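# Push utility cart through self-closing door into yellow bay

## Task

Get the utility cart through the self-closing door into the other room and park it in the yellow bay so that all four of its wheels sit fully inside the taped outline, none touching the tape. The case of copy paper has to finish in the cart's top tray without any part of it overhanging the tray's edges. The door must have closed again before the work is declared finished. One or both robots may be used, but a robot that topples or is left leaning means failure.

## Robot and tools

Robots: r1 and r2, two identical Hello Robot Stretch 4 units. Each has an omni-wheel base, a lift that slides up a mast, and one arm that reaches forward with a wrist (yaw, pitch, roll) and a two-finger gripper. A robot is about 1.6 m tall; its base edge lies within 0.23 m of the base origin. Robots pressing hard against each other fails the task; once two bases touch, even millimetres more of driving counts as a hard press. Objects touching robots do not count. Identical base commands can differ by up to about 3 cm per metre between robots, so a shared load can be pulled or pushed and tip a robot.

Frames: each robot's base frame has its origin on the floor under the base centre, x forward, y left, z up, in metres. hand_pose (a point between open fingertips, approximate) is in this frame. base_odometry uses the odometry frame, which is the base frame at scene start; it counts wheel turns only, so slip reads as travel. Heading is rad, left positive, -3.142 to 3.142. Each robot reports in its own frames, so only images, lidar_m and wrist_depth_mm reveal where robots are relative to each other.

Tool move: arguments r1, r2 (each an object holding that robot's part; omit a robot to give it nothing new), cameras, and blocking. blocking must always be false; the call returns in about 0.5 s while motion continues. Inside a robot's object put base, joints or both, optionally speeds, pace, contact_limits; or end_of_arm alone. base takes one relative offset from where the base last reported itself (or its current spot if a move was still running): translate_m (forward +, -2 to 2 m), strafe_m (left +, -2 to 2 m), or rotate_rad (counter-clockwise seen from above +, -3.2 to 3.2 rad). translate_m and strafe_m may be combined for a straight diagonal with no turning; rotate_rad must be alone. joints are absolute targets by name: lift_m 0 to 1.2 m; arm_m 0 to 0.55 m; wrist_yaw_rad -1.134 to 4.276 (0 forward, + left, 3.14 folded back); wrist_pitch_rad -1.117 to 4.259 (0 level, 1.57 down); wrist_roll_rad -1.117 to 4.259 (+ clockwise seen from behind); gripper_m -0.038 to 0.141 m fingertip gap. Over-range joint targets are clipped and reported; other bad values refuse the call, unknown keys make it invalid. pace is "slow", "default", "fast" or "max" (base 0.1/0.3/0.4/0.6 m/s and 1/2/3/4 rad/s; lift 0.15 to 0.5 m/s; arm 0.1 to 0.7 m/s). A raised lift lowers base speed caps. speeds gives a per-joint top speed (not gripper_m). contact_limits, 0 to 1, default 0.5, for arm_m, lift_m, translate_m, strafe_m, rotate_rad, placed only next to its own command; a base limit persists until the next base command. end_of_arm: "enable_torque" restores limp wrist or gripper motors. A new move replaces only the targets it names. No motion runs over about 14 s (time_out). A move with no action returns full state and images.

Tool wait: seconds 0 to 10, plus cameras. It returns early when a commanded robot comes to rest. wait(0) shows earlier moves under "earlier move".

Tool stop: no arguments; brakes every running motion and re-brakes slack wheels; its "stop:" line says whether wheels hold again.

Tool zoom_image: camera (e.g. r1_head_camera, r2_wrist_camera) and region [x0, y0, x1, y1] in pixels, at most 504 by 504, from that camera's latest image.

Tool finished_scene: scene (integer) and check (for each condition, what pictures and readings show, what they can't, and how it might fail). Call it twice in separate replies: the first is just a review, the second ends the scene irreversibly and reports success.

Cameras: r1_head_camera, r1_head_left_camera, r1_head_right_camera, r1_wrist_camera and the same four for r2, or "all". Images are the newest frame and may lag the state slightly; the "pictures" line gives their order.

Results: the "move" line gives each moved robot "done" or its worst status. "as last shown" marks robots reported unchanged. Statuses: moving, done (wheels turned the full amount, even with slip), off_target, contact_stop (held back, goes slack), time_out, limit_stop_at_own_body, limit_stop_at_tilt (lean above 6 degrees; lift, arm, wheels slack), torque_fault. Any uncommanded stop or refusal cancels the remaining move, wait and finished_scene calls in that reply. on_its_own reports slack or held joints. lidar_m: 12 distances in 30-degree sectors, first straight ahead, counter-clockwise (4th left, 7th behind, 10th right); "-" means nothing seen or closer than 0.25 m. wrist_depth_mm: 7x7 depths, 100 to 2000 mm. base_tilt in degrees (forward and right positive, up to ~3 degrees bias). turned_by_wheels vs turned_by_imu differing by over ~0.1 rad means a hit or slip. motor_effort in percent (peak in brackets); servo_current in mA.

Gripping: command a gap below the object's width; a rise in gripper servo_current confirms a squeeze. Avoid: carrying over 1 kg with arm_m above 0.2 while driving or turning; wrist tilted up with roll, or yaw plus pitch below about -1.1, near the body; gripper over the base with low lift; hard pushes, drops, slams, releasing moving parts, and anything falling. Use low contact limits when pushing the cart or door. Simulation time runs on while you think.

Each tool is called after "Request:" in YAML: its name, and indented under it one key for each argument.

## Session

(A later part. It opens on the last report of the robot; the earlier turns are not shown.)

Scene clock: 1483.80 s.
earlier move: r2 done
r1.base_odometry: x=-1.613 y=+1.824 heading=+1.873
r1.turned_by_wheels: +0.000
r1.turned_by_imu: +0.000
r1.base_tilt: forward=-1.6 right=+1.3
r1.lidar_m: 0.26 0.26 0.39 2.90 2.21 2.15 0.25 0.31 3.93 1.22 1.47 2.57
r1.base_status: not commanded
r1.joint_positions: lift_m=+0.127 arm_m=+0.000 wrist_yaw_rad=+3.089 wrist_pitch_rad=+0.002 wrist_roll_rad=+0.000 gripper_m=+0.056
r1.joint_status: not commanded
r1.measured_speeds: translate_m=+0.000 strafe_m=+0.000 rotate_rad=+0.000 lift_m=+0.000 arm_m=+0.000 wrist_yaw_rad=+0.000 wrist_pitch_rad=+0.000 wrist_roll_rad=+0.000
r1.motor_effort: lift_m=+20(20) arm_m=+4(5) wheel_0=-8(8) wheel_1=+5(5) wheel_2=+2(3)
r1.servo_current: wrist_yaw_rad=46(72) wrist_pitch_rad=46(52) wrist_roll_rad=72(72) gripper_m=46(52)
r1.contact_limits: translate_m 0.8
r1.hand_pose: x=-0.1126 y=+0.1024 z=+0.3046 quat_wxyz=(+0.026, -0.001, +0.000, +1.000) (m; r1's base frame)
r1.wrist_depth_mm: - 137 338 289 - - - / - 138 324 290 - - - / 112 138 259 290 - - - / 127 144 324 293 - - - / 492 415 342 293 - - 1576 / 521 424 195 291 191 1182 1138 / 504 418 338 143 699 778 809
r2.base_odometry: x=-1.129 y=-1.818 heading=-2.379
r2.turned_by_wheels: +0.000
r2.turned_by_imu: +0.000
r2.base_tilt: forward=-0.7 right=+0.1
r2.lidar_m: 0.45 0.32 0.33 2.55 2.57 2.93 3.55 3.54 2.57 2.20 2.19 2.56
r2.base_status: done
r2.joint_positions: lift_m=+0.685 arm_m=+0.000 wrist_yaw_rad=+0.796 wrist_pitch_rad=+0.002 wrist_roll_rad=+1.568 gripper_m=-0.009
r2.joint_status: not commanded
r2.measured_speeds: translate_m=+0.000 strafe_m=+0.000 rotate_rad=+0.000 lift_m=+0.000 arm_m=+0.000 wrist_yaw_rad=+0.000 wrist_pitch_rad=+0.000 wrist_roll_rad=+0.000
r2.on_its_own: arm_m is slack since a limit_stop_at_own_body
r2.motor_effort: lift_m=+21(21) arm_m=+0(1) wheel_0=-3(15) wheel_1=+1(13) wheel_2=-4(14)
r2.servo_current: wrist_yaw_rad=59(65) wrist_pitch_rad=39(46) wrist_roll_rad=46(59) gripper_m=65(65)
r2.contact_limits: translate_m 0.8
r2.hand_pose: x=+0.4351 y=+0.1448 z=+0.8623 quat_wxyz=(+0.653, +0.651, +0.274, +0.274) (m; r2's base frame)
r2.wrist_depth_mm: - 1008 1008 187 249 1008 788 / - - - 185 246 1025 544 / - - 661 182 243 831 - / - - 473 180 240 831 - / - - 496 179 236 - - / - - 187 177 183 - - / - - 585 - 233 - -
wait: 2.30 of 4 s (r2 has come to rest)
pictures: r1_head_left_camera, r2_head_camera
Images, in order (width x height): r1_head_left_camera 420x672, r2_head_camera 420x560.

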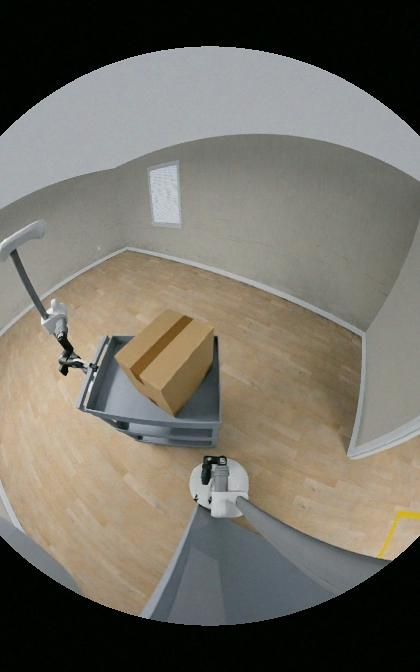

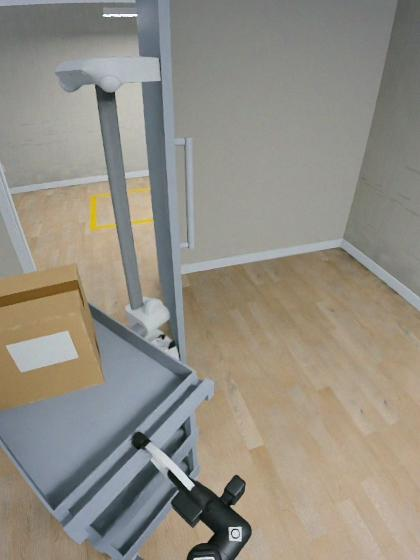

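Request:
move:
  blocking: false
  r2: {"base": {"translate_m": 0.1287, "strafe_m": 0.1784}, "contact_limits": {"translate_m": 0.8}}
  cameras: []

Request:
wait:
  seconds: 4
  cameras: ["r1_head_left_camera", "r2_head_camera"]

Scene clock: 1558.13 s.
move: r2 moving
r1.base_odometry: x=-1.613 y=+1.824 heading=+1.873
r1.turned_by_wheels: +0.000
r1.turned_by_imu: +0.000
r1.base_tilt: forward=-1.5 right=+1.2
r1.lidar_m: 0.27 0.26 0.35 2.91 2.22 2.15 0.25 0.31 3.92 1.21 1.47 2.55
r1.base_status: not commanded
r1.joint_positions: lift_m=+0.127 arm_m=+0.000 wrist_yaw_rad=+3.089 wrist_pitch_rad=+0.002 wrist_roll_rad=+0.000 gripper_m=+0.056
r1.joint_status: not commanded
r1.measured_speeds: translate_m=+0.000 strafe_m=+0.000 rotate_rad=+0.000 lift_m=+0.000 arm_m=+0.000 wrist_yaw_rad=+0.000 wrist_pitch_rad=+0.000 wrist_roll_rad=+0.000
r1.motor_effort: lift_m=+20(20) arm_m=+4(4) wheel_0=-7(8) wheel_1=+5(5) wheel_2=+2(2)
r1.servo_current: wrist_yaw_rad=52(59) wrist_pitch_rad=39(46) wrist_roll_rad=52(59) gripper_m=39(39)
r1.contact_limits: translate_m 0.8
r1.hand_pose: x=-0.1126 y=+0.1024 z=+0.3046 quat_wxyz=(+0.026, -0.001, +0.000, +1.000) (m; r1's base frame)
r1.wrist_depth_mm: - 137 340 290 - - - / - 137 324 290 - - - / 112 138 260 291 - - - / 126 144 325 293 - - - / 500 415 345 293 - - 1576 / 517 418 195 293 190 1182 1138 / 508 421 338 144 699 778 809
r2.base_odometry: x=-1.124 y=-1.849 heading=-2.380
r2.turned_by_wheels: -0.001
r2.turned_by_imu: +0.000
r2.base_tilt: forward=-0.7 right=+0.1
r2.lidar_m: 0.46 0.33 0.34 2.55 2.55 2.94 3.57 3.54 2.56 2.21 2.22 2.55
r2.base_status: translate_m moving; strafe_m moving
r2.joint_positions: lift_m=+0.685 arm_m=+0.000 wrist_yaw_rad=+0.796 wrist_pitch_rad=+0.002 wrist_roll_rad=+1.568 gripper_m=-0.009
r2.joint_status: not commanded
r2.measured_speeds: translate_m=+0.071 strafe_m=+0.100 rotate_rad=-0.003 lift_m=+0.000 arm_m=+0.000 wrist_yaw_rad=+0.000 wrist_pitch_rad=+0.000 wrist_roll_rad=+0.000
r2.on_its_own: arm_m is slack since a limit_stop_at_own_body
r2.motor_effort: lift_m=+21(21) arm_m=+0(0) wheel_0=-7(11) wheel_1=+11(12) wheel_2=-11(14)
r2.servo_current: wrist_yaw_rad=52(52) wrist_pitch_rad=46(46) wrist_roll_rad=52(59) gripper_m=59(65)
r2.contact_limits: translate_m 0.8
r2.hand_pose: x=+0.4351 y=+0.1449 z=+0.8623 quat_wxyz=(+0.653, +0.651, +0.274, +0.274) (m; r2's base frame)
r2.wrist_depth_mm: 960 - - 186 248 960 768 / - - - 184 245 1863 530 / - - 647 182 242 831 - / - - 477 180 239 842 - / - - 496 178 237 - - / - - 187 177 183 - - / - - 580 - 233 - -
pictures: none
No camera images: "cameras" was empty.

Scene clock: 1559.80 s.
earlier move: r2 done
r1.base_odometry: x=-1.613 y=+1.824 heading=+1.873
r1.turned_by_wheels: +0.000
r1.turned_by_imu: +0.000
r1.base_tilt: forward=-1.6 right=+1.3
r1.lidar_m: 0.25 0.27 0.40 2.93 2.21 2.15 0.25 0.34 3.92 1.21 1.47 0.27
r1.base_status: not commanded
r1.joint_positions: lift_m=+0.127 arm_m=+0.000 wrist_yaw_rad=+3.089 wrist_pitch_rad=+0.002 wrist_roll_rad=+0.000 gripper_m=+0.056
r1.joint_status: not commanded
r1.measured_speeds: translate_m=+0.000 strafe_m=+0.000 rotate_rad=+0.000 lift_m=+0.000 arm_m=+0.000 wrist_yaw_rad=+0.000 wrist_pitch_rad=+0.000 wrist_roll_rad=+0.000
r1.motor_effort: lift_m=+20(20) arm_m=+4(5) wheel_0=-7(8) wheel_1=+5(5) wheel_2=+2(2)
r1.servo_current: wrist_yaw_rad=52(65) wrist_pitch_rad=46(46) wrist_roll_rad=39(72) gripper_m=39(46)
r1.contact_limits: translate_m 0.8
r1.hand_pose: x=-0.1126 y=+0.1024 z=+0.3046 quat_wxyz=(+0.026, -0.001, +0.000, +1.000) (m; r1's base frame)
r1.wrist_depth_mm: - 137 342 290 - - - / - 138 325 291 - - - / 112 138 259 293 - - - / 126 144 325 294 - - - / 496 415 345 294 - - 1576 / 517 421 195 294 190 1182 1160 / 508 421 338 143 699 778 820
r2.base_odometry: x=-1.099 y=-2.036 heading=-2.379
r2.turned_by_wheels: +0.000
r2.turned_by_imu: +0.001
r2.base_tilt: forward=-0.6 right=+0.1
r2.lidar_m: 0.47 0.34 0.33 2.43 2.43 2.80 3.70 3.73 2.72 2.33 2.33 2.45
r2.base_status: done
r2.joint_positions: lift_m=+0.685 arm_m=+0.000 wrist_yaw_rad=+0.798 wrist_pitch_rad=+0.002 wrist_roll_rad=+1.568 gripper_m=-0.009
r2.joint_status: not commanded
r2.measured_speeds: translate_m=+0.000 strafe_m=+0.000 rotate_rad=+0.000 lift_m=+0.000 arm_m=+0.000 wrist_yaw_rad=+0.000 wrist_pitch_rad=+0.000 wrist_roll_rad=+0.000
r2.on_its_own: arm_m is slack since a limit_stop_at_own_body
r2.motor_effort: lift_m=+21(21) arm_m=+0(1) wheel_0=-3(11) wheel_1=+1(14) wheel_2=-4(14)
r2.servo_current: wrist_yaw_rad=52(65) wrist_pitch_rad=39(46) wrist_roll_rad=39(59) gripper_m=65(65)
r2.contact_limits: translate_m 0.8
r2.hand_pose: x=+0.4348 y=+0.1455 z=+0.8623 quat_wxyz=(+0.653, +0.650, +0.275, +0.274) (m; r2's base frame)
r2.wrist_depth_mm: 1708 - - 176 236 1661 661 / 1756 - - 176 236 1537 - / - - 574 176 236 - - / - - 469 236 236 831 - / - - 512 176 236 - - / - - 186 176 184 - - / - - 609 - - - -
wait: 1.67 of 4 s (r2 has come to rest)
pictures: r1_head_left_camera, r2_head_camera
Images, in order (width x height): r1_head_left_camera 420x672, r2_head_camera 420x560.

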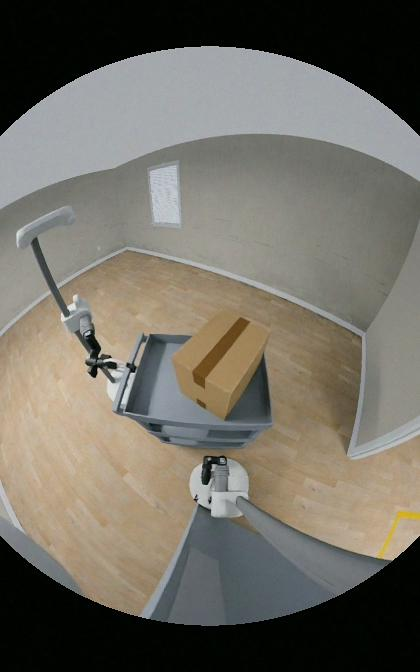

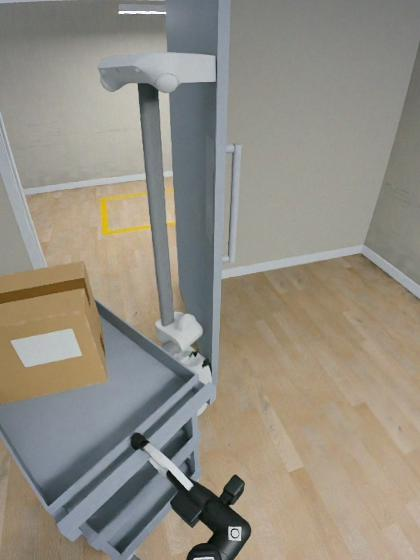

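Request:
zoom_image:
  camera: "r1_head_left_camera"
  region: [100, 310, 340, 540]

Request:
zoom_image:
  camera: "r2_head_camera"
  region: [40, 220, 300, 560]

Scaled by 2.100 from the camera's 420x672 image, which has a finer 600x960 frame.

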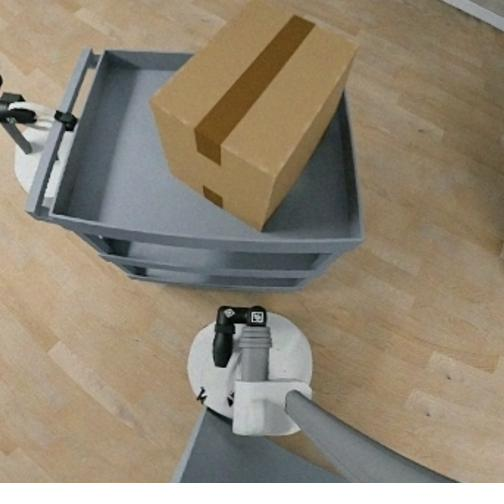

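Scaled by 1.482 from the camera's 420x560 image, which has a finer 1200x1600 frame.

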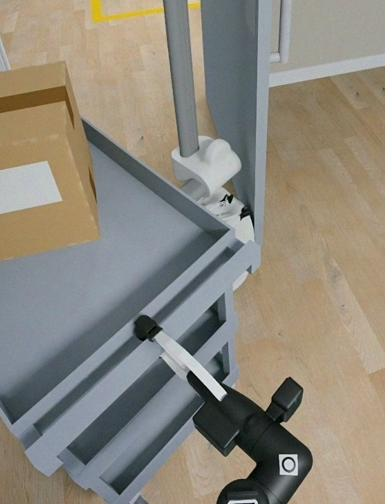

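Request:
move:
  blocking: false
  r2: {"base": {"translate_m": 0.1174, "strafe_m": 0.3022}, "joints": {"wrist_yaw_rad": 0.62}, "speeds": {"wrist_yaw_rad": 0.14}, "contact_limits": {"translate_m": 0.8}}
  cameras: []

Request:
wait:
  seconds: 4
  cameras: ["r1_head_left_camera", "r2_head_camera"]

Scene clock: 1609.23 s.
move: r2 moving
r1.base_odometry: x=-1.613 y=+1.824 heading=+1.873
r1.turned_by_wheels: +0.000
r1.turned_by_imu: +0.000
r1.base_tilt: forward=-1.6 right=+1.3
r1.lidar_m: 0.26 0.27 0.42 2.94 2.21 2.13 0.25 0.31 3.93 1.21 1.48 0.27
r1.base_status: not commanded
r1.joint_positions: lift_m=+0.127 arm_m=+0.000 wrist_yaw_rad=+3.089 wrist_pitch_rad=+0.002 wrist_roll_rad=+0.000 gripper_m=+0.056
r1.joint_status: not commanded
r1.measured_speeds: translate_m=+0.000 strafe_m=+0.000 rotate_rad=+0.000 lift_m=+0.000 arm_m=+0.000 wrist_yaw_rad=+0.000 wrist_pitch_rad=+0.000 wrist_roll_rad=+0.000
r1.motor_effort: lift_m=+20(20) arm_m=+4(5) wheel_0=-7(8) wheel_1=+5(5) wheel_2=+2(3)
r1.servo_current: wrist_yaw_rad=52(59) wrist_pitch_rad=46(46) wrist_roll_rad=39(59) gripper_m=39(46)
r1.contact_limits: translate_m 0.8
r1.hand_pose: x=-0.1126 y=+0.1024 z=+0.3046 quat_wxyz=(+0.026, -0.001, +0.000, +1.000) (m; r1's base frame)
r1.wrist_depth_mm: - 137 338 289 - - - / - 138 327 290 - - - / 112 138 260 290 - - - / 126 145 325 293 - - - / 496 418 345 293 - - 1576 / 521 424 195 294 190 1182 1138 / 508 421 338 143 707 768 809
r2.base_odometry: x=-1.087 y=-2.065 heading=-2.380
r2.turned_by_wheels: +0.000
r2.turned_by_imu: +0.000
r2.base_tilt: forward=-0.7 right=+0.1
r2.lidar_m: 0.45 0.32 0.34 2.40 2.41 2.79 3.74 3.73 2.75 2.35 2.35 2.44
r2.base_status: translate_m moving; strafe_m moving
r2.joint_positions: lift_m=+0.685 arm_m=+0.000 wrist_yaw_rad=+0.742 wrist_pitch_rad=+0.002 wrist_roll_rad=+1.568 gripper_m=-0.009
r2.joint_status: wrist_yaw_rad moving
r2.measured_speeds: translate_m=+0.043 strafe_m=+0.115 rotate_rad=-0.002 lift_m=+0.000 arm_m=+0.000 wrist_yaw_rad=-0.140 wrist_pitch_rad=+0.000 wrist_roll_rad=+0.000
r2.on_its_own: arm_m is slack since a limit_stop_at_own_body
r2.motor_effort: lift_m=+21(21) arm_m=+0(1) wheel_0=-9(11) wheel_1=+14(14) wheel_2=-10(10)
r2.servo_current: wrist_yaw_rad=39(98) wrist_pitch_rad=39(46) wrist_roll_rad=52(59) gripper_m=65(65)
r2.contact_limits: translate_m 0.8
r2.hand_pose: x=+0.4425 y=+0.1305 z=+0.8623 quat_wxyz=(+0.660, +0.658, +0.257, +0.256) (m; r2's base frame)
r2.wrist_depth_mm: 1708 - - 185 246 1661 647 / 1808 - - 183 245 1708 544 / - - 647 182 241 831 - / - 521 473 180 239 831 - / - - 492 178 237 - - / - - 187 177 182 - - / - - 585 - 234 - -
pictures: none
No camera images: "cameras" was empty.

Scene clock: 1611.27 s.
earlier move: r2 done
r1.base_odometry: x=-1.613 y=+1.824 heading=+1.873
r1.turned_by_wheels: +0.000
r1.turned_by_imu: +0.000
r1.base_tilt: forward=-1.6 right=+1.3
r1.lidar_m: 0.28 0.33 4.80 2.94 2.19 2.14 0.25 0.32 3.92 1.19 0.39 0.29
r1.base_status: not commanded
r1.joint_positions: lift_m=+0.127 arm_m=+0.000 wrist_yaw_rad=+3.089 wrist_pitch_rad=+0.002 wrist_roll_rad=+0.000 gripper_m=+0.056
r1.joint_status: not commanded
r1.measured_speeds: translate_m=+0.000 strafe_m=+0.000 rotate_rad=+0.000 lift_m=+0.000 arm_m=+0.000 wrist_yaw_rad=+0.000 wrist_pitch_rad=+0.000 wrist_roll_rad=+0.000
r1.motor_effort: lift_m=+20(20) arm_m=+4(5) wheel_0=-7(8) wheel_1=+5(5) wheel_2=+2(3)
r1.servo_current: wrist_yaw_rad=33(65) wrist_pitch_rad=39(52) wrist_roll_rad=46(72) gripper_m=39(46)
r1.contact_limits: translate_m 0.8
r1.hand_pose: x=-0.1126 y=+0.1024 z=+0.3046 quat_wxyz=(+0.026, -0.001, +0.000, +1.000) (m; r1's base frame)
r1.wrist_depth_mm: - 137 340 290 - - - / - 138 325 290 - - - / 112 138 259 291 - - - / 127 144 325 293 - - - / 496 415 342 294 - - 1576 / 517 421 195 293 190 1160 1138 / 508 421 340 144 707 768 809
r2.base_odometry: x=-0.975 y=-2.336 heading=-2.380
r2.turned_by_wheels: +0.000
r2.turned_by_imu: +0.000
r2.base_tilt: forward=-0.7 right=+0.1
r2.lidar_m: 0.46 0.34 2.20 2.15 2.14 2.50 3.95 3.89 3.02 2.59 2.59 0.83
r2.base_status: done
r2.joint_positions: lift_m=+0.685 arm_m=+0.000 wrist_yaw_rad=+0.621 wrist_pitch_rad=+0.002 wrist_roll_rad=+1.568 gripper_m=-0.009
r2.joint_status: all done
r2.measured_speeds: translate_m=+0.000 strafe_m=+0.000 rotate_rad=+0.000 lift_m=+0.000 arm_m=+0.000 wrist_yaw_rad=+0.000 wrist_pitch_rad=+0.000 wrist_roll_rad=+0.000
r2.on_its_own: arm_m is slack since a limit_stop_at_own_body
r2.motor_effort: lift_m=+21(21) arm_m=-1(1) wheel_0=-2(16) wheel_1=+1(14) wheel_2=-4(12)
r2.servo_current: wrist_yaw_rad=52(98) wrist_pitch_rad=39(46) wrist_roll_rad=39(59) gripper_m=52(65)
r2.contact_limits: translate_m 0.8
r2.hand_pose: x=+0.4563 y=+0.0966 z=+0.8623 quat_wxyz=(+0.674, +0.672, +0.216, +0.215) (m; r2's base frame)
r2.wrist_depth_mm: - - - 186 247 1661 1160 / - - - 184 244 1708 530 / 1708 - 647 182 242 831 - / - 473 473 180 239 831 - / - 492 496 179 236 - - / - - 187 177 180 - - / - - 580 - 233 - -
wait: 2.03 of 4 s (r2 has come to rest)
pictures: r1_head_left_camera, r2_head_camera
Images, in order (width x height): r1_head_left_camera 420x672, r2_head_camera 420x560.

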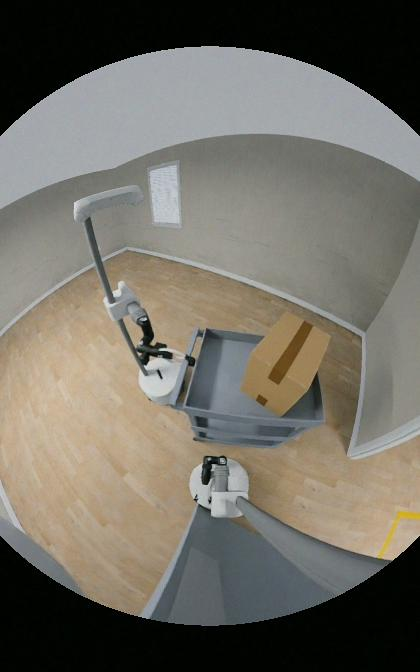

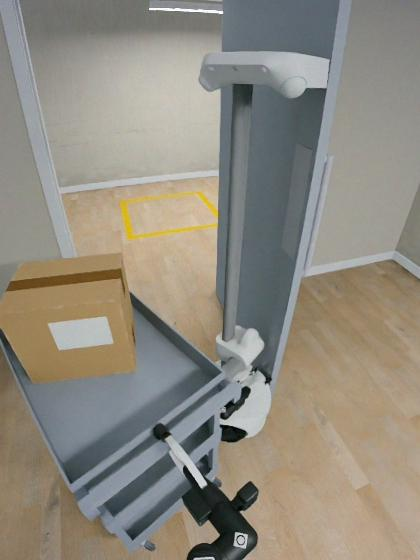

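Request:
zoom_image:
  camera: "r2_head_camera"
  region: [0, 160, 240, 300]

Scaled by 2.100 from the camera's 420x560 image, which has a finer 1200x1600 frame.

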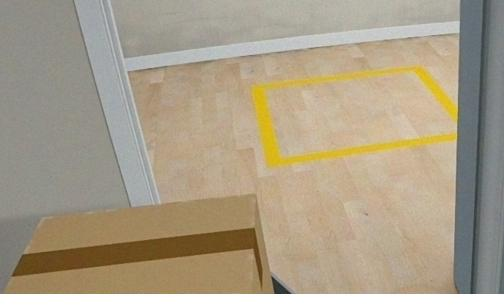

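Request:
zoom_image:
  camera: "r2_head_camera"
  region: [200, 180, 420, 320]

Request:
zoom_image:
  camera: "r2_head_camera"
  region: [40, 150, 240, 270]

Scaled by 2.291 from the camera's 420x560 image, which has a finer 1200x1600 frame.

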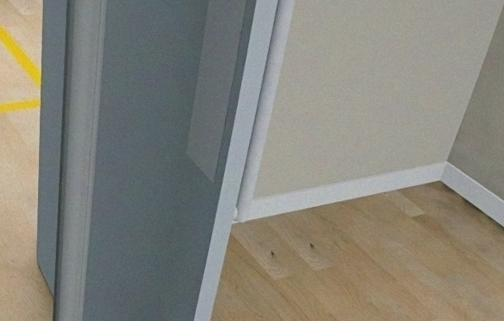

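Scaled by 2.520 from the camera's 420x560 image, which has a finer 1200x1600 frame.

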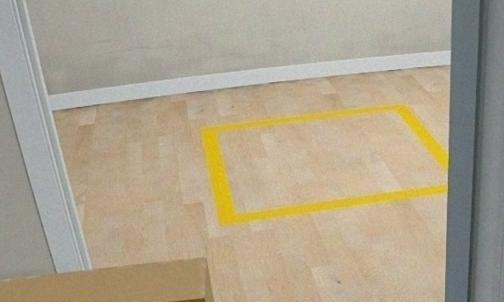

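Request:
move:
  blocking: false
  r2: {"base": {"translate_m": -0.162, "strafe_m": 0.304}, "joints": {"wrist_yaw_rad": 0.40}, "speeds": {"wrist_yaw_rad": 0.16}, "contact_limits": {"translate_m": 0.8}}
  cameras: []

Request:
wait:
  seconds: 4
  cameras: ["r1_head_left_camera", "r2_head_camera"]

Scene clock: 1765.97 s.
move: r2 moving
r1.base_odometry: x=-1.613 y=+1.824 heading=+1.873
r1.turned_by_wheels: +0.000
r1.turned_by_imu: +0.000
r1.base_tilt: forward=-1.6 right=+1.3
r1.lidar_m: 0.30 0.33 4.81 2.93 2.20 2.15 0.25 0.34 3.93 1.19 0.38 0.30
r1.base_status: not commanded
r1.joint_positions: lift_m=+0.127 arm_m=+0.000 wrist_yaw_rad=+3.089 wrist_pitch_rad=+0.002 wrist_roll_rad=+0.000 gripper_m=+0.056
r1.joint_status: not commanded
r1.measured_speeds: translate_m=+0.000 strafe_m=+0.000 rotate_rad=+0.000 lift_m=+0.000 arm_m=+0.000 wrist_yaw_rad=+0.000 wrist_pitch_rad=+0.000 wrist_roll_rad=+0.000
r1.motor_effort: lift_m=+20(20) arm_m=+4(4) wheel_0=-7(8) wheel_1=+5(5) wheel_2=+2(2)
r1.servo_current: wrist_yaw_rad=65(65) wrist_pitch_rad=39(59) wrist_roll_rad=52(65) gripper_m=39(46)
r1.contact_limits: translate_m 0.8
r1.hand_pose: x=-0.1126 y=+0.1024 z=+0.3046 quat_wxyz=(+0.026, -0.001, +0.000, +1.000) (m; r1's base frame)
r1.wrist_depth_mm: - 137 336 289 - - - / - 138 324 291 - - - / 112 138 259 293 - - - / 127 144 330 293 - - - / 500 415 343 294 - - 1576 / 521 421 194 294 190 1160 1138 / 504 421 338 143 699 778 820
r2.base_odometry: x=-0.946 y=-2.346 heading=-2.379
r2.turned_by_wheels: +0.000
r2.turned_by_imu: +0.001
r2.base_tilt: forward=-0.7 right=+0.1
r2.lidar_m: 0.45 0.34 2.21 2.12 2.13 2.47 3.91 3.90 3.04 2.62 2.62 0.84
r2.base_status: translate_m moving; strafe_m moving
r2.joint_positions: lift_m=+0.685 arm_m=+0.000 wrist_yaw_rad=+0.549 wrist_pitch_rad=+0.002 wrist_roll_rad=+1.568 gripper_m=-0.009
r2.joint_status: wrist_yaw_rad moving
r2.measured_speeds: translate_m=-0.059 strafe_m=+0.106 rotate_rad=-0.004 lift_m=+0.000 arm_m=+0.000 wrist_yaw_rad=-0.180 wrist_pitch_rad=+0.000 wrist_roll_rad=+0.000
r2.on_its_own: arm_m is slack since a limit_stop_at_own_body
r2.motor_effort: lift_m=+21(21) arm_m=+0(1) wheel_0=-14(14) wheel_1=+8(10) wheel_2=+8(11)
r2.servo_current: wrist_yaw_rad=33(78) wrist_pitch_rad=39(46) wrist_roll_rad=52(52) gripper_m=59(65)
r2.contact_limits: translate_m 0.8
r2.hand_pose: x=+0.4625 y=+0.0760 z=+0.8623 quat_wxyz=(+0.682, +0.680, +0.192, +0.191) (m; r2's base frame)
r2.wrist_depth_mm: - - - 194 259 1618 1160 / 1576 - - 191 252 1708 530 / 1708 - - 187 247 831 - / - 492 488 183 243 842 - / - 492 488 181 238 - - / - - 187 177 180 - - / - - 549 - 231 - -
pictures: none
No camera images: "cameras" was empty.

Scene clock: 1768.10 s.
earlier move: r2 done
r1.base_odometry: x=-1.613 y=+1.824 heading=+1.873
r1.turned_by_wheels: +0.000
r1.turned_by_imu: +0.000
r1.base_tilt: forward=-1.6 right=+1.3
r1.lidar_m: 0.43 0.62 4.80 2.90 2.20 2.14 0.25 0.30 3.94 1.21 1.52 0.39
r1.base_status: not commanded
r1.joint_positions: lift_m=+0.127 arm_m=+0.000 wrist_yaw_rad=+3.089 wrist_pitch_rad=+0.002 wrist_roll_rad=+0.000 gripper_m=+0.056
r1.joint_status: not commanded
r1.measured_speeds: translate_m=+0.000 strafe_m=+0.000 rotate_rad=+0.000 lift_m=+0.000 arm_m=+0.000 wrist_yaw_rad=+0.000 wrist_pitch_rad=+0.000 wrist_roll_rad=+0.000
r1.motor_effort: lift_m=+20(20) arm_m=+4(5) wheel_0=-7(8) wheel_1=+5(5) wheel_2=+2(2)
r1.servo_current: wrist_yaw_rad=59(65) wrist_pitch_rad=39(59) wrist_roll_rad=52(72) gripper_m=39(46)
r1.contact_limits: translate_m 0.8
r1.hand_pose: x=-0.1126 y=+0.1024 z=+0.3046 quat_wxyz=(+0.026, -0.001, +0.000, +1.000) (m; r1's base frame)
r1.wrist_depth_mm: - 137 340 289 - - - / - 137 325 291 - - - / 112 138 260 289 - - - / 127 144 327 293 - - - / 496 415 343 293 - - 1576 / 521 418 194 293 190 1182 1138 / 508 421 340 143 699 778 831
r2.base_odometry: x=-0.648 y=-2.444 heading=-2.379
r2.turned_by_wheels: +0.000
r2.turned_by_imu: +0.000
r2.base_tilt: forward=-0.7 right=+0.1
r2.lidar_m: 0.41 0.41 2.13 1.84 1.80 2.10 3.63 3.85 3.41 2.93 2.93 0.48
r2.base_status: done
r2.joint_positions: lift_m=+0.685 arm_m=+0.000 wrist_yaw_rad=+0.401 wrist_pitch_rad=+0.002 wrist_roll_rad=+1.568 gripper_m=-0.009
r2.joint_status: all done
r2.measured_speeds: translate_m=+0.000 strafe_m=+0.000 rotate_rad=+0.000 lift_m=+0.000 arm_m=+0.000 wrist_yaw_rad=+0.000 wrist_pitch_rad=+0.000 wrist_roll_rad=+0.000
r2.on_its_own: arm_m is slack since a limit_stop_at_own_body
r2.motor_effort: lift_m=+21(21) arm_m=+0(1) wheel_0=-3(18) wheel_1=+3(10) wheel_2=+4(13)
r2.servo_current: wrist_yaw_rad=46(98) wrist_pitch_rad=39(46) wrist_roll_rad=59(65) gripper_m=59(72)
r2.contact_limits: translate_m 0.8
r2.hand_pose: x=+0.4705 y=+0.0322 z=+0.8623 quat_wxyz=(+0.694, +0.692, +0.142, +0.140) (m; r2's base frame)
r2.wrist_depth_mm: 1708 - - 156 212 1576 - / - - 574 160 217 750 - / 1756 - 452 164 222 - - / - 488 484 168 229 842 - / - - 554 173 235 - - / - - 186 176 183 - - / - - - - - - 500
wait: 2.13 of 4 s (r2 has come to rest)
pictures: r1_head_left_camera, r2_head_camera
Images, in order (width x height): r1_head_left_camera 420x672, r2_head_camera 420x560.

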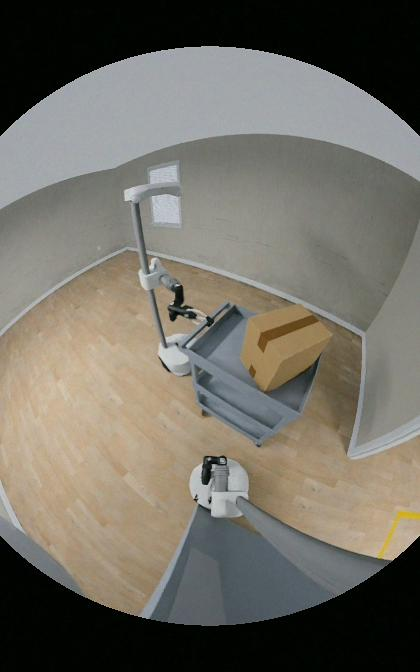

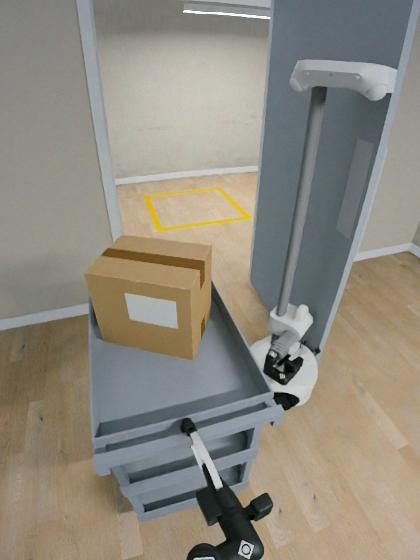

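Request:
zoom_image:
  camera: "r2_head_camera"
  region: [90, 150, 290, 260]

Request:
zoom_image:
  camera: "r2_head_camera"
  region: [40, 220, 340, 500]

Scaled by 2.520 from the camera's 420x560 image, which has a finer 1200x1600 frame.

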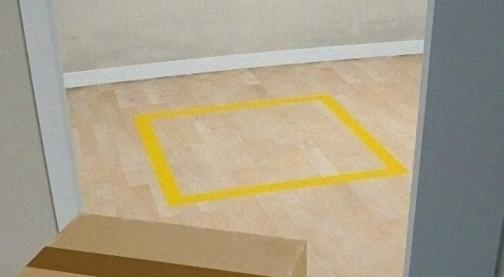

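Scaled by 1.680 from the camera's 420x560 image, which has a finer 1200x1600 frame.

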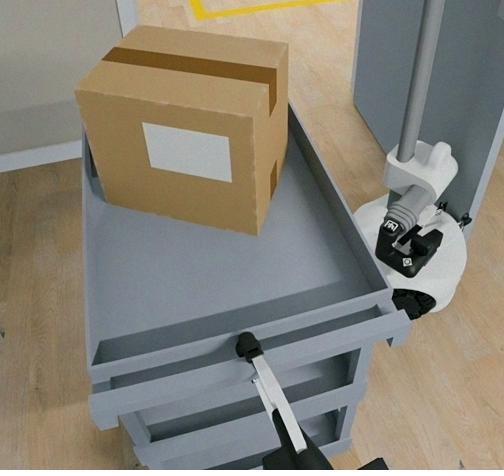

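Request:
move:
  blocking: false
  r2: {"base": {"translate_m": -0.027, "strafe_m": 0.281}, "joints": {"wrist_yaw_rad": 0.20}, "speeds": {"wrist_yaw_rad": 0.16}, "contact_limits": {"translate_m": 0.8}}
  cameras: []

Request:
wait:
  seconds: 4
  cameras: ["r1_head_left_camera", "r2_head_camera"]

Scene clock: 1812.27 s.
move: r2 moving
r1.base_odometry: x=-1.613 y=+1.824 heading=+1.873
r1.turned_by_wheels: +0.000
r1.turned_by_imu: +0.000
r1.base_tilt: forward=-1.6 right=+1.3
r1.lidar_m: 0.43 0.64 4.79 2.90 2.20 2.15 0.25 0.32 3.92 1.19 1.47 0.38
r1.base_status: not commanded
r1.joint_positions: lift_m=+0.127 arm_m=+0.000 wrist_yaw_rad=+3.089 wrist_pitch_rad=+0.002 wrist_roll_rad=+0.000 gripper_m=+0.056
r1.joint_status: not commanded
r1.measured_speeds: translate_m=+0.000 strafe_m=+0.000 rotate_rad=+0.000 lift_m=+0.000 arm_m=+0.000 wrist_yaw_rad=+0.000 wrist_pitch_rad=+0.000 wrist_roll_rad=+0.000
r1.motor_effort: lift_m=+20(20) arm_m=+4(4) wheel_0=-7(8) wheel_1=+5(5) wheel_2=+2(2)
r1.servo_current: wrist_yaw_rad=46(65) wrist_pitch_rad=39(46) wrist_roll_rad=59(72) gripper_m=39(46)
r1.contact_limits: translate_m 0.8
r1.hand_pose: x=-0.1126 y=+0.1024 z=+0.3046 quat_wxyz=(+0.026, -0.001, +0.000, +1.000) (m; r1's base frame)
r1.wrist_depth_mm: - 138 342 289 - - - / - 138 325 291 - - - / 112 138 260 291 - - - / 127 145 327 294 - - - / 496 418 343 294 - - 1618 / 517 415 195 296 191 1182 1138 / 504 421 338 143 699 778 820
r2.base_odometry: x=-0.622 y=-2.466 heading=-2.380
r2.turned_by_wheels: +0.000
r2.turned_by_imu: +0.000
r2.base_tilt: forward=-0.7 right=+0.1
r2.lidar_m: 0.41 0.40 2.10 1.79 1.80 2.09 3.67 3.84 3.46 2.96 2.94 0.48
r2.base_status: translate_m moving; strafe_m moving
r2.joint_positions: lift_m=+0.685 arm_m=+0.000 wrist_yaw_rad=+0.329 wrist_pitch_rad=+0.002 wrist_roll_rad=+1.568 gripper_m=-0.009
r2.joint_status: wrist_yaw_rad moving
r2.measured_speeds: translate_m=-0.012 strafe_m=+0.134 rotate_rad=-0.007 lift_m=+0.000 arm_m=+0.000 wrist_yaw_rad=-0.174 wrist_pitch_rad=+0.000 wrist_roll_rad=+0.000
r2.on_its_own: arm_m is slack since a limit_stop_at_own_body
r2.motor_effort: lift_m=+21(21) arm_m=+0(0) wheel_0=-12(16) wheel_1=+11(11) wheel_2=+4(8)
r2.servo_current: wrist_yaw_rad=46(91) wrist_pitch_rad=39(46) wrist_roll_rad=52(52) gripper_m=59(65)
r2.contact_limits: translate_m 0.8
r2.hand_pose: x=+0.4720 y=+0.0103 z=+0.8623 quat_wxyz=(+0.699, +0.697, +0.116, +0.115) (m; r2's base frame)
r2.wrist_depth_mm: - - - 164 222 1661 1160 / 1708 - - 167 224 768 - / 1756 - 484 169 228 - - / - 488 480 229 230 - - / - - 544 174 234 - - / - - 186 177 180 - - / - - - - - - 500
pictures: none
No camera images: "cameras" was empty.

Scene clock: 1814.07 s.
earlier move: r2 done
r1.base_odometry: x=-1.613 y=+1.824 heading=+1.873
r1.turned_by_wheels: +0.000
r1.turned_by_imu: +0.000
r1.base_tilt: forward=-1.6 right=+1.3
r1.lidar_m: 0.53 1.28 4.81 2.93 2.22 2.13 0.25 0.33 3.93 1.21 1.48 0.44
r1.base_status: not commanded
r1.joint_positions: lift_m=+0.127 arm_m=+0.000 wrist_yaw_rad=+3.089 wrist_pitch_rad=+0.002 wrist_roll_rad=+0.000 gripper_m=+0.056
r1.joint_status: not commanded
r1.measured_speeds: translate_m=+0.000 strafe_m=+0.000 rotate_rad=+0.000 lift_m=+0.000 arm_m=+0.000 wrist_yaw_rad=+0.000 wrist_pitch_rad=+0.000 wrist_roll_rad=+0.000
r1.motor_effort: lift_m=+20(20) arm_m=+4(5) wheel_0=-8(8) wheel_1=+5(5) wheel_2=+2(2)
r1.servo_current: wrist_yaw_rad=46(65) wrist_pitch_rad=39(46) wrist_roll_rad=46(72) gripper_m=39(46)
r1.contact_limits: translate_m 0.8
r1.hand_pose: x=-0.1126 y=+0.1024 z=+0.3046 quat_wxyz=(+0.026, -0.001, +0.000, +1.000) (m; r1's base frame)
r1.wrist_depth_mm: - 137 340 290 - - - / - 138 324 291 - - - / 112 138 260 291 - - - / 127 145 325 293 - - - / 492 415 343 293 - - 1576 / 521 421 195 294 190 1138 1138 / 504 421 338 144 691 768 798
r2.base_odometry: x=-0.435 y=-2.628 heading=-2.379
r2.turned_by_wheels: +0.000
r2.turned_by_imu: +0.000
r2.base_tilt: forward=-0.6 right=+0.1
r2.lidar_m: 0.42 0.44 1.79 1.55 1.55 1.83 3.17 3.90 3.74 3.19 3.19 0.42
r2.base_status: done
r2.joint_positions: lift_m=+0.685 arm_m=+0.000 wrist_yaw_rad=+0.199 wrist_pitch_rad=+0.002 wrist_roll_rad=+1.568 gripper_m=-0.009
r2.joint_status: all done
r2.measured_speeds: translate_m=+0.000 strafe_m=+0.000 rotate_rad=+0.000 lift_m=+0.000 arm_m=+0.000 wrist_yaw_rad=+0.000 wrist_pitch_rad=+0.000 wrist_roll_rad=+0.000
r2.on_its_own: arm_m is slack since a limit_stop_at_own_body
r2.motor_effort: lift_m=+21(21) arm_m=+0(1) wheel_0=-2(18) wheel_1=+2(11) wheel_2=+3(8)
r2.servo_current: wrist_yaw_rad=39(91) wrist_pitch_rad=39(46) wrist_roll_rad=52(59) gripper_m=59(72)
r2.contact_limits: translate_m 0.8
r2.hand_pose: x=+0.4708 y=-0.0288 z=+0.8623 quat_wxyz=(+0.705, +0.703, +0.071, +0.069) (m; r2's base frame)
r2.wrist_depth_mm: - - - 143 198 - - / 1808 - 488 149 205 759 - / 1756 466 442 154 213 - - / 1708 525 512 163 222 842 - / - - 603 169 232 - - / - - 179 176 181 1576 530 / - - - - - - 484
wait: 1.80 of 4 s (r2 has come to rest)
pictures: r1_head_left_camera, r2_head_camera
Images, in order (width x height): r1_head_left_camera 420x672, r2_head_camera 420x560.

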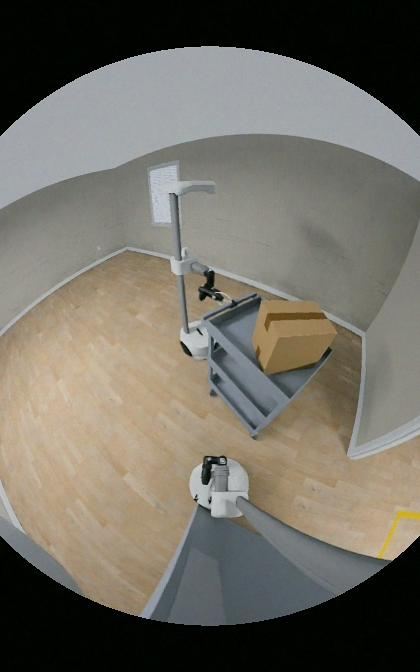

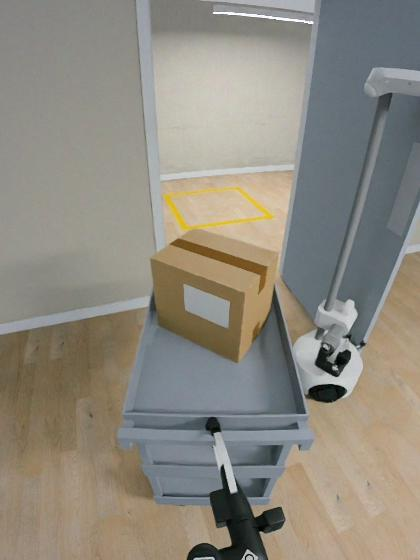

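Request:
zoom_image:
  camera: "r2_head_camera"
  region: [110, 170, 310, 320]

Scaled by 2.520 from the camera's 420x560 image, which has a finer 1200x1600 frame.

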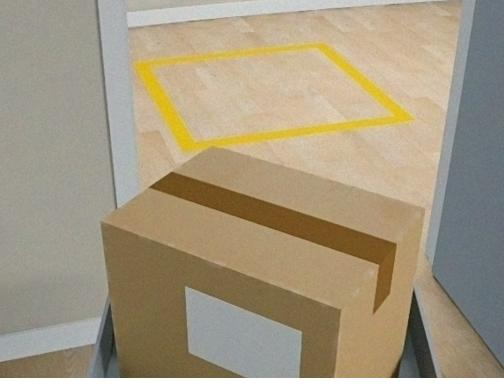

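Request:
move:
  blocking: false
  r2: {"base": {"translate_m": 0.40, "strafe_m": 0.012}, "contact_limits": {"translate_m": 0.8}}
  cameras: []

Request:
wait:
  seconds: 4
  cameras: ["r1_head_left_camera", "r2_head_camera"]

Scene clock: 1857.50 s.
move: r2 moving
r1.base_odometry: x=-1.613 y=+1.824 heading=+1.873
r1.turned_by_wheels: +0.000
r1.turned_by_imu: +0.000
r1.base_tilt: forward=-1.6 right=+1.3
r1.lidar_m: 0.55 1.24 4.82 2.94 2.21 2.14 0.25 0.31 3.94 1.21 1.49 0.42
r1.base_status: not commanded
r1.joint_positions: lift_m=+0.127 arm_m=+0.000 wrist_yaw_rad=+3.089 wrist_pitch_rad=+0.002 wrist_roll_rad=+0.000 gripper_m=+0.056
r1.joint_status: not commanded
r1.measured_speeds: translate_m=+0.000 strafe_m=+0.000 rotate_rad=+0.000 lift_m=+0.000 arm_m=+0.000 wrist_yaw_rad=+0.000 wrist_pitch_rad=+0.000 wrist_roll_rad=+0.000
r1.motor_effort: lift_m=+20(20) arm_m=+4(5) wheel_0=-7(8) wheel_1=+5(5) wheel_2=+2(3)
r1.servo_current: wrist_yaw_rad=39(52) wrist_pitch_rad=46(52) wrist_roll_rad=33(59) gripper_m=39(46)
r1.contact_limits: translate_m 0.8
r1.hand_pose: x=-0.1126 y=+0.1024 z=+0.3046 quat_wxyz=(+0.026, -0.001, +0.000, +1.000) (m; r1's base frame)
r1.wrist_depth_mm: - 137 340 290 - - - / - 137 324 291 - - - / 112 138 260 291 - - - / 127 144 325 293 - - - / 496 415 343 293 - - 1618 / 521 418 195 294 190 1160 1138 / 504 421 338 144 699 768 820
r2.base_odometry: x=-0.456 y=-2.650 heading=-2.379
r2.turned_by_wheels: +0.000
r2.turned_by_imu: +0.000
r2.base_tilt: forward=-0.7 right=+0.1
r2.lidar_m: 0.42 0.45 1.83 1.56 1.56 1.80 3.17 3.92 3.73 3.19 3.20 0.41
r2.base_status: translate_m moving; strafe_m moving
r2.joint_positions: lift_m=+0.685 arm_m=+0.000 wrist_yaw_rad=+0.199 wrist_pitch_rad=+0.002 wrist_roll_rad=+1.568 gripper_m=-0.009
r2.joint_status: not commanded
r2.measured_speeds: translate_m=+0.121 strafe_m=+0.006 rotate_rad=-0.006 lift_m=+0.000 arm_m=+0.000 wrist_yaw_rad=+0.000 wrist_pitch_rad=+0.000 wrist_roll_rad=+0.000
r2.on_its_own: arm_m is slack since a limit_stop_at_own_body
r2.motor_effort: lift_m=+21(21) arm_m=+0(1) wheel_0=+8(11) wheel_1=+9(10) wheel_2=-17(17)
r2.servo_current: wrist_yaw_rad=52(52) wrist_pitch_rad=39(46) wrist_roll_rad=52(59) gripper_m=59(72)
r2.contact_limits: translate_m 0.8
r2.hand_pose: x=+0.4708 y=-0.0288 z=+0.8623 quat_wxyz=(+0.705, +0.703, +0.071, +0.069) (m; r2's base frame)
r2.wrist_depth_mm: 1708 - - 141 196 - - / 1708 - 484 147 204 768 - / 1661 462 442 152 213 - - / - 539 508 160 221 831 - / - - 609 168 231 - - / - - 182 175 183 1618 535 / - - - - - - 484
pictures: none
No camera images: "cameras" was empty.

Scene clock: 1859.83 s.
earlier move: r2 done
r1.base_odometry: x=-1.613 y=+1.824 heading=+1.873
r1.turned_by_wheels: +0.000
r1.turned_by_imu: +0.000
r1.base_tilt: forward=-1.6 right=+1.3
r1.lidar_m: 0.61 3.85 4.78 2.90 2.21 2.15 0.25 0.33 3.92 0.65 0.52 0.50
r1.base_status: not commanded
r1.joint_positions: lift_m=+0.127 arm_m=+0.000 wrist_yaw_rad=+3.089 wrist_pitch_rad=+0.002 wrist_roll_rad=+0.000 gripper_m=+0.056
r1.joint_status: not commanded
r1.measured_speeds: translate_m=+0.000 strafe_m=+0.000 rotate_rad=+0.000 lift_m=+0.000 arm_m=+0.000 wrist_yaw_rad=+0.000 wrist_pitch_rad=+0.000 wrist_roll_rad=+0.000
r1.motor_effort: lift_m=+20(20) arm_m=+4(5) wheel_0=-7(8) wheel_1=+5(5) wheel_2=+2(3)
r1.servo_current: wrist_yaw_rad=33(65) wrist_pitch_rad=46(52) wrist_roll_rad=52(72) gripper_m=46(52)
r1.contact_limits: translate_m 0.8
r1.hand_pose: x=-0.1126 y=+0.1024 z=+0.3046 quat_wxyz=(+0.026, -0.001, +0.000, +1.000) (m; r1's base frame)
r1.wrist_depth_mm: - 137 340 291 - - - / - 138 324 290 - - - / 112 138 259 291 - - - / 127 144 327 291 - - - / 496 415 345 294 - - 1618 / 517 421 195 294 190 1160 1160 / 508 421 338 143 707 778 809
r2.base_odometry: x=-0.716 y=-2.913 heading=-2.378
r2.turned_by_wheels: +0.001
r2.turned_by_imu: +0.003
r2.base_tilt: forward=-0.7 right=+0.1
r2.lidar_m: 0.38 0.42 1.79 1.62 1.61 1.89 3.40 4.27 3.64 3.10 0.88 0.43
r2.base_status: done
r2.joint_positions: lift_m=+0.685 arm_m=+0.000 wrist_yaw_rad=+0.202 wrist_pitch_rad=+0.002 wrist_roll_rad=+1.568 gripper_m=-0.009
r2.joint_status: not commanded
r2.measured_speeds: translate_m=+0.000 strafe_m=+0.000 rotate_rad=+0.000 lift_m=+0.000 arm_m=+0.000 wrist_yaw_rad=+0.000 wrist_pitch_rad=+0.000 wrist_roll_rad=+0.000
r2.on_its_own: arm_m is slack since a limit_stop_at_own_body
r2.motor_effort: lift_m=+21(21) arm_m=+0(1) wheel_0=+4(14) wheel_1=+4(10) wheel_2=+1(18)
r2.servo_current: wrist_yaw_rad=39(59) wrist_pitch_rad=46(52) wrist_roll_rad=52(59) gripper_m=65(72)
r2.contact_limits: translate_m 0.8
r2.hand_pose: x=+0.4709 y=-0.0278 z=+0.8623 quat_wxyz=(+0.704, +0.703, +0.072, +0.071) (m; r2's base frame)
r2.wrist_depth_mm: - - - 161 219 1618 1160 / - - - 164 222 759 - / - - 484 167 226 - - / - 488 477 228 229 - - / - - 535 173 234 - - / - - 186 177 182 - - / - - - - - - 500
wait: 2.33 of 4 s (r2 has come to rest)
pictures: r1_head_left_camera, r2_head_camera
Images, in order (width x height): r1_head_left_camera 420x672, r2_head_camera 420x560.

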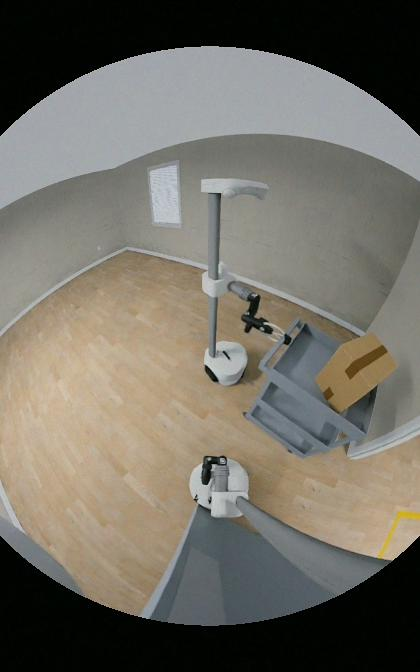

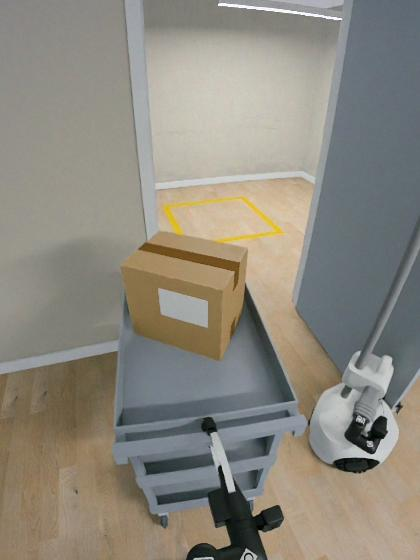

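Request:
zoom_image:
  camera: "r2_head_camera"
  region: [90, 400, 320, 560]

Request:
zoom_image:
  camera: "r1_head_left_camera"
  region: [220, 300, 420, 480]

Scaled by 2.191 from the camera's 420x560 image, which has a finer 1200x1600 frame.

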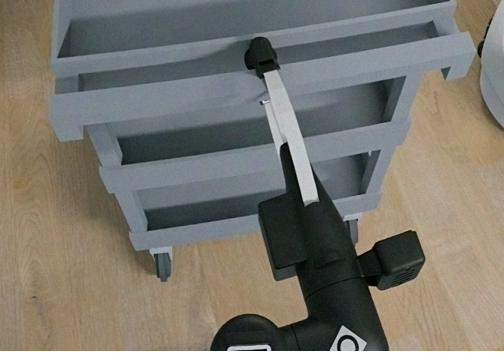

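Scaled by 2.520 from the camera's 420x672 image, which has a finer 600x960 frame.

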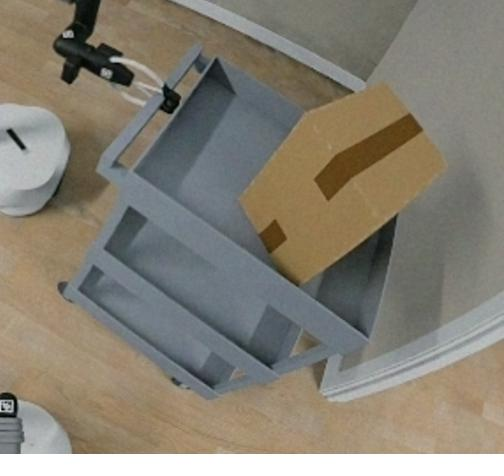

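Request:
move:
  blocking: false
  r2: {"base": {"translate_m": -0.243, "strafe_m": 0.389}, "joints": {"wrist_yaw_rad": -0.10}, "speeds": {"wrist_yaw_rad": 0.18}, "contact_limits": {"translate_m": 0.8}}
  cameras: []

Request:
wait:
  seconds: 4
  cameras: ["r1_head_left_camera", "r2_head_camera"]

Scene clock: 1993.33 s.
move: r2 moving
r1.base_odometry: x=-1.613 y=+1.824 heading=+1.873
r1.turned_by_wheels: +0.000
r1.turned_by_imu: +0.000
r1.base_tilt: forward=-1.6 right=+1.3
r1.lidar_m: 0.60 3.84 4.79 2.91 2.21 2.13 0.25 0.32 3.93 0.61 0.50 0.52
r1.base_status: not commanded
r1.joint_positions: lift_m=+0.127 arm_m=+0.000 wrist_yaw_rad=+3.089 wrist_pitch_rad=+0.002 wrist_roll_rad=+0.000 gripper_m=+0.056
r1.joint_status: not commanded
r1.measured_speeds: translate_m=+0.000 strafe_m=+0.000 rotate_rad=+0.000 lift_m=+0.000 arm_m=+0.000 wrist_yaw_rad=+0.000 wrist_pitch_rad=+0.000 wrist_roll_rad=+0.000
r1.motor_effort: lift_m=+20(20) arm_m=+4(4) wheel_0=-8(8) wheel_1=+5(5) wheel_2=+2(2)
r1.servo_current: wrist_yaw_rad=39(52) wrist_pitch_rad=39(46) wrist_roll_rad=46(65) gripper_m=39(46)
r1.contact_limits: translate_m 0.8
r1.hand_pose: x=-0.1126 y=+0.1024 z=+0.3046 quat_wxyz=(+0.026, -0.001, +0.000, +1.000) (m; r1's base frame)
r1.wrist_depth_mm: - 137 338 287 - - - / - 137 325 290 - - - / 112 138 260 291 - - - / 127 145 327 294 - - - / 492 413 343 293 - - 1576 / 517 421 195 294 190 1182 1160 / 504 418 338 143 707 778 809
r2.base_odometry: x=-0.685 y=-2.921 heading=-2.378
r2.turned_by_wheels: +0.001
r2.turned_by_imu: +0.001
r2.base_tilt: forward=-0.6 right=+0.1
r2.lidar_m: 0.39 0.40 1.81 1.59 1.63 1.89 3.35 4.25 3.68 3.13 0.91 0.45
r2.base_status: translate_m moving; strafe_m moving
r2.joint_positions: lift_m=+0.685 arm_m=+0.000 wrist_yaw_rad=+0.129 wrist_pitch_rad=+0.002 wrist_roll_rad=+1.568 gripper_m=-0.009
r2.joint_status: wrist_yaw_rad moving
r2.measured_speeds: translate_m=-0.064 strafe_m=+0.102 rotate_rad=-0.005 lift_m=+0.000 arm_m=+0.000 wrist_yaw_rad=-0.218 wrist_pitch_rad=+0.000 wrist_roll_rad=+0.000
r2.on_its_own: arm_m is slack since a limit_stop_at_own_body
r2.motor_effort: lift_m=+21(21) arm_m=+0(0) wheel_0=-10(11) wheel_1=+7(9) wheel_2=+13(15)
r2.servo_current: wrist_yaw_rad=52(150) wrist_pitch_rad=39(39) wrist_roll_rad=46(65) gripper_m=65(65)
r2.contact_limits: translate_m 0.8
r2.hand_pose: x=+0.4681 y=-0.0496 z=+0.8623 quat_wxyz=(+0.707, +0.705, +0.046, +0.045) (m; r2's base frame)
r2.wrist_depth_mm: - - - 169 227 1661 1160 / - - - 171 229 788 - / - - 521 172 232 831 - / - - 466 232 233 842 - / - 525 521 175 236 842 - / - - 187 176 184 - - / - - - - - - -
pictures: none
No camera images: "cameras" was empty.

Scene clock: 1995.83 s.
earlier move: r2 done
r1.base_odometry: x=-1.613 y=+1.824 heading=+1.873
r1.turned_by_wheels: +0.000
r1.turned_by_imu: +0.000
r1.base_tilt: forward=-1.6 right=+1.3
r1.lidar_m: 0.87 3.87 4.81 2.88 2.22 2.15 0.25 0.33 3.91 1.22 0.69 0.56
r1.base_status: not commanded
r1.joint_positions: lift_m=+0.127 arm_m=+0.000 wrist_yaw_rad=+3.089 wrist_pitch_rad=+0.002 wrist_roll_rad=+0.000 gripper_m=+0.056
r1.joint_status: not commanded
r1.measured_speeds: translate_m=+0.000 strafe_m=+0.000 rotate_rad=+0.000 lift_m=+0.000 arm_m=+0.000 wrist_yaw_rad=+0.000 wrist_pitch_rad=+0.000 wrist_roll_rad=+0.000
r1.motor_effort: lift_m=+20(20) arm_m=+4(5) wheel_0=-7(8) wheel_1=+5(5) wheel_2=+2(2)
r1.servo_current: wrist_yaw_rad=46(78) wrist_pitch_rad=39(52) wrist_roll_rad=39(72) gripper_m=46(52)
r1.contact_limits: translate_m 0.8
r1.hand_pose: x=-0.1126 y=+0.1024 z=+0.3046 quat_wxyz=(+0.026, -0.001, +0.000, +1.000) (m; r1's base frame)
r1.wrist_depth_mm: - 137 338 290 - - - / - 138 324 290 - - - / 112 138 259 290 - - - / 126 145 329 294 - - - / 500 418 343 293 - - 1618 / 517 418 195 293 190 1182 1138 / 508 421 336 143 699 778 809
r2.base_odometry: x=-0.271 y=-3.026 heading=-2.378
r2.turned_by_wheels: -0.001
r2.turned_by_imu: -0.001
r2.base_tilt: forward=-0.7 right=+0.1
r2.lidar_m: 0.41 1.68 1.44 1.19 1.20 1.41 2.41 4.13 4.14 3.54 0.44 0.41
r2.base_status: done
r2.joint_positions: lift_m=+0.685 arm_m=+0.000 wrist_yaw_rad=-0.101 wrist_pitch_rad=+0.002 wrist_roll_rad=+1.568 gripper_m=-0.009
r2.joint_status: all done
r2.measured_speeds: translate_m=+0.000 strafe_m=+0.000 rotate_rad=+0.000 lift_m=+0.000 arm_m=+0.000 wrist_yaw_rad=+0.000 wrist_pitch_rad=+0.000 wrist_roll_rad=+0.000
r2.on_its_own: arm_m is slack since a limit_stop_at_own_body
r2.motor_effort: lift_m=+21(21) arm_m=+0(1) wheel_0=-4(19) wheel_1=+3(9) wheel_2=+2(15)
r2.servo_current: wrist_yaw_rad=52(150) wrist_pitch_rad=39(52) wrist_roll_rad=52(65) gripper_m=59(65)
r2.contact_limits: translate_m 0.8
r2.hand_pose: x=+0.4490 y=-0.1161 z=+0.8623 quat_wxyz=(+0.707, +0.705, -0.035, -0.037) (m; r2's base frame)
r2.wrist_depth_mm: - - - 142 197 - - / - - 492 148 206 768 - / 1708 466 442 155 214 - - / 1661 - 512 163 223 842 - / - - 603 170 232 - - / - - 179 176 180 - 535 / - - - - - - 484
wait: 2.50 of 4 s (r2 has come to rest)
pictures: r1_head_left_camera, r2_head_camera
Images, in order (width x height): r1_head_left_camera 420x672, r2_head_camera 420x560.

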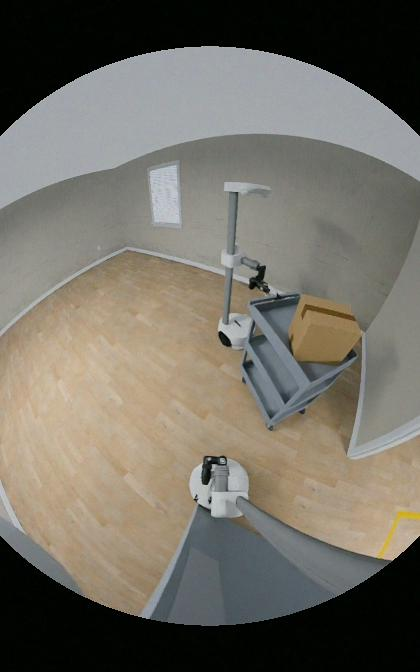

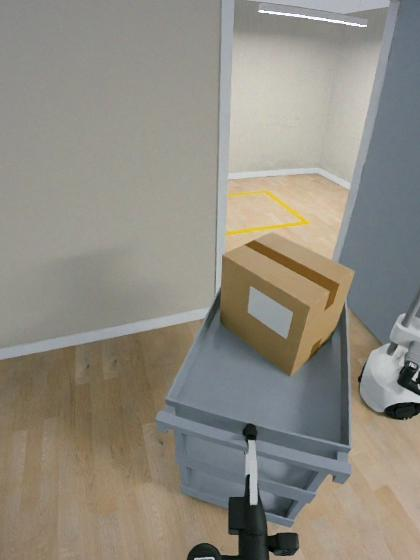

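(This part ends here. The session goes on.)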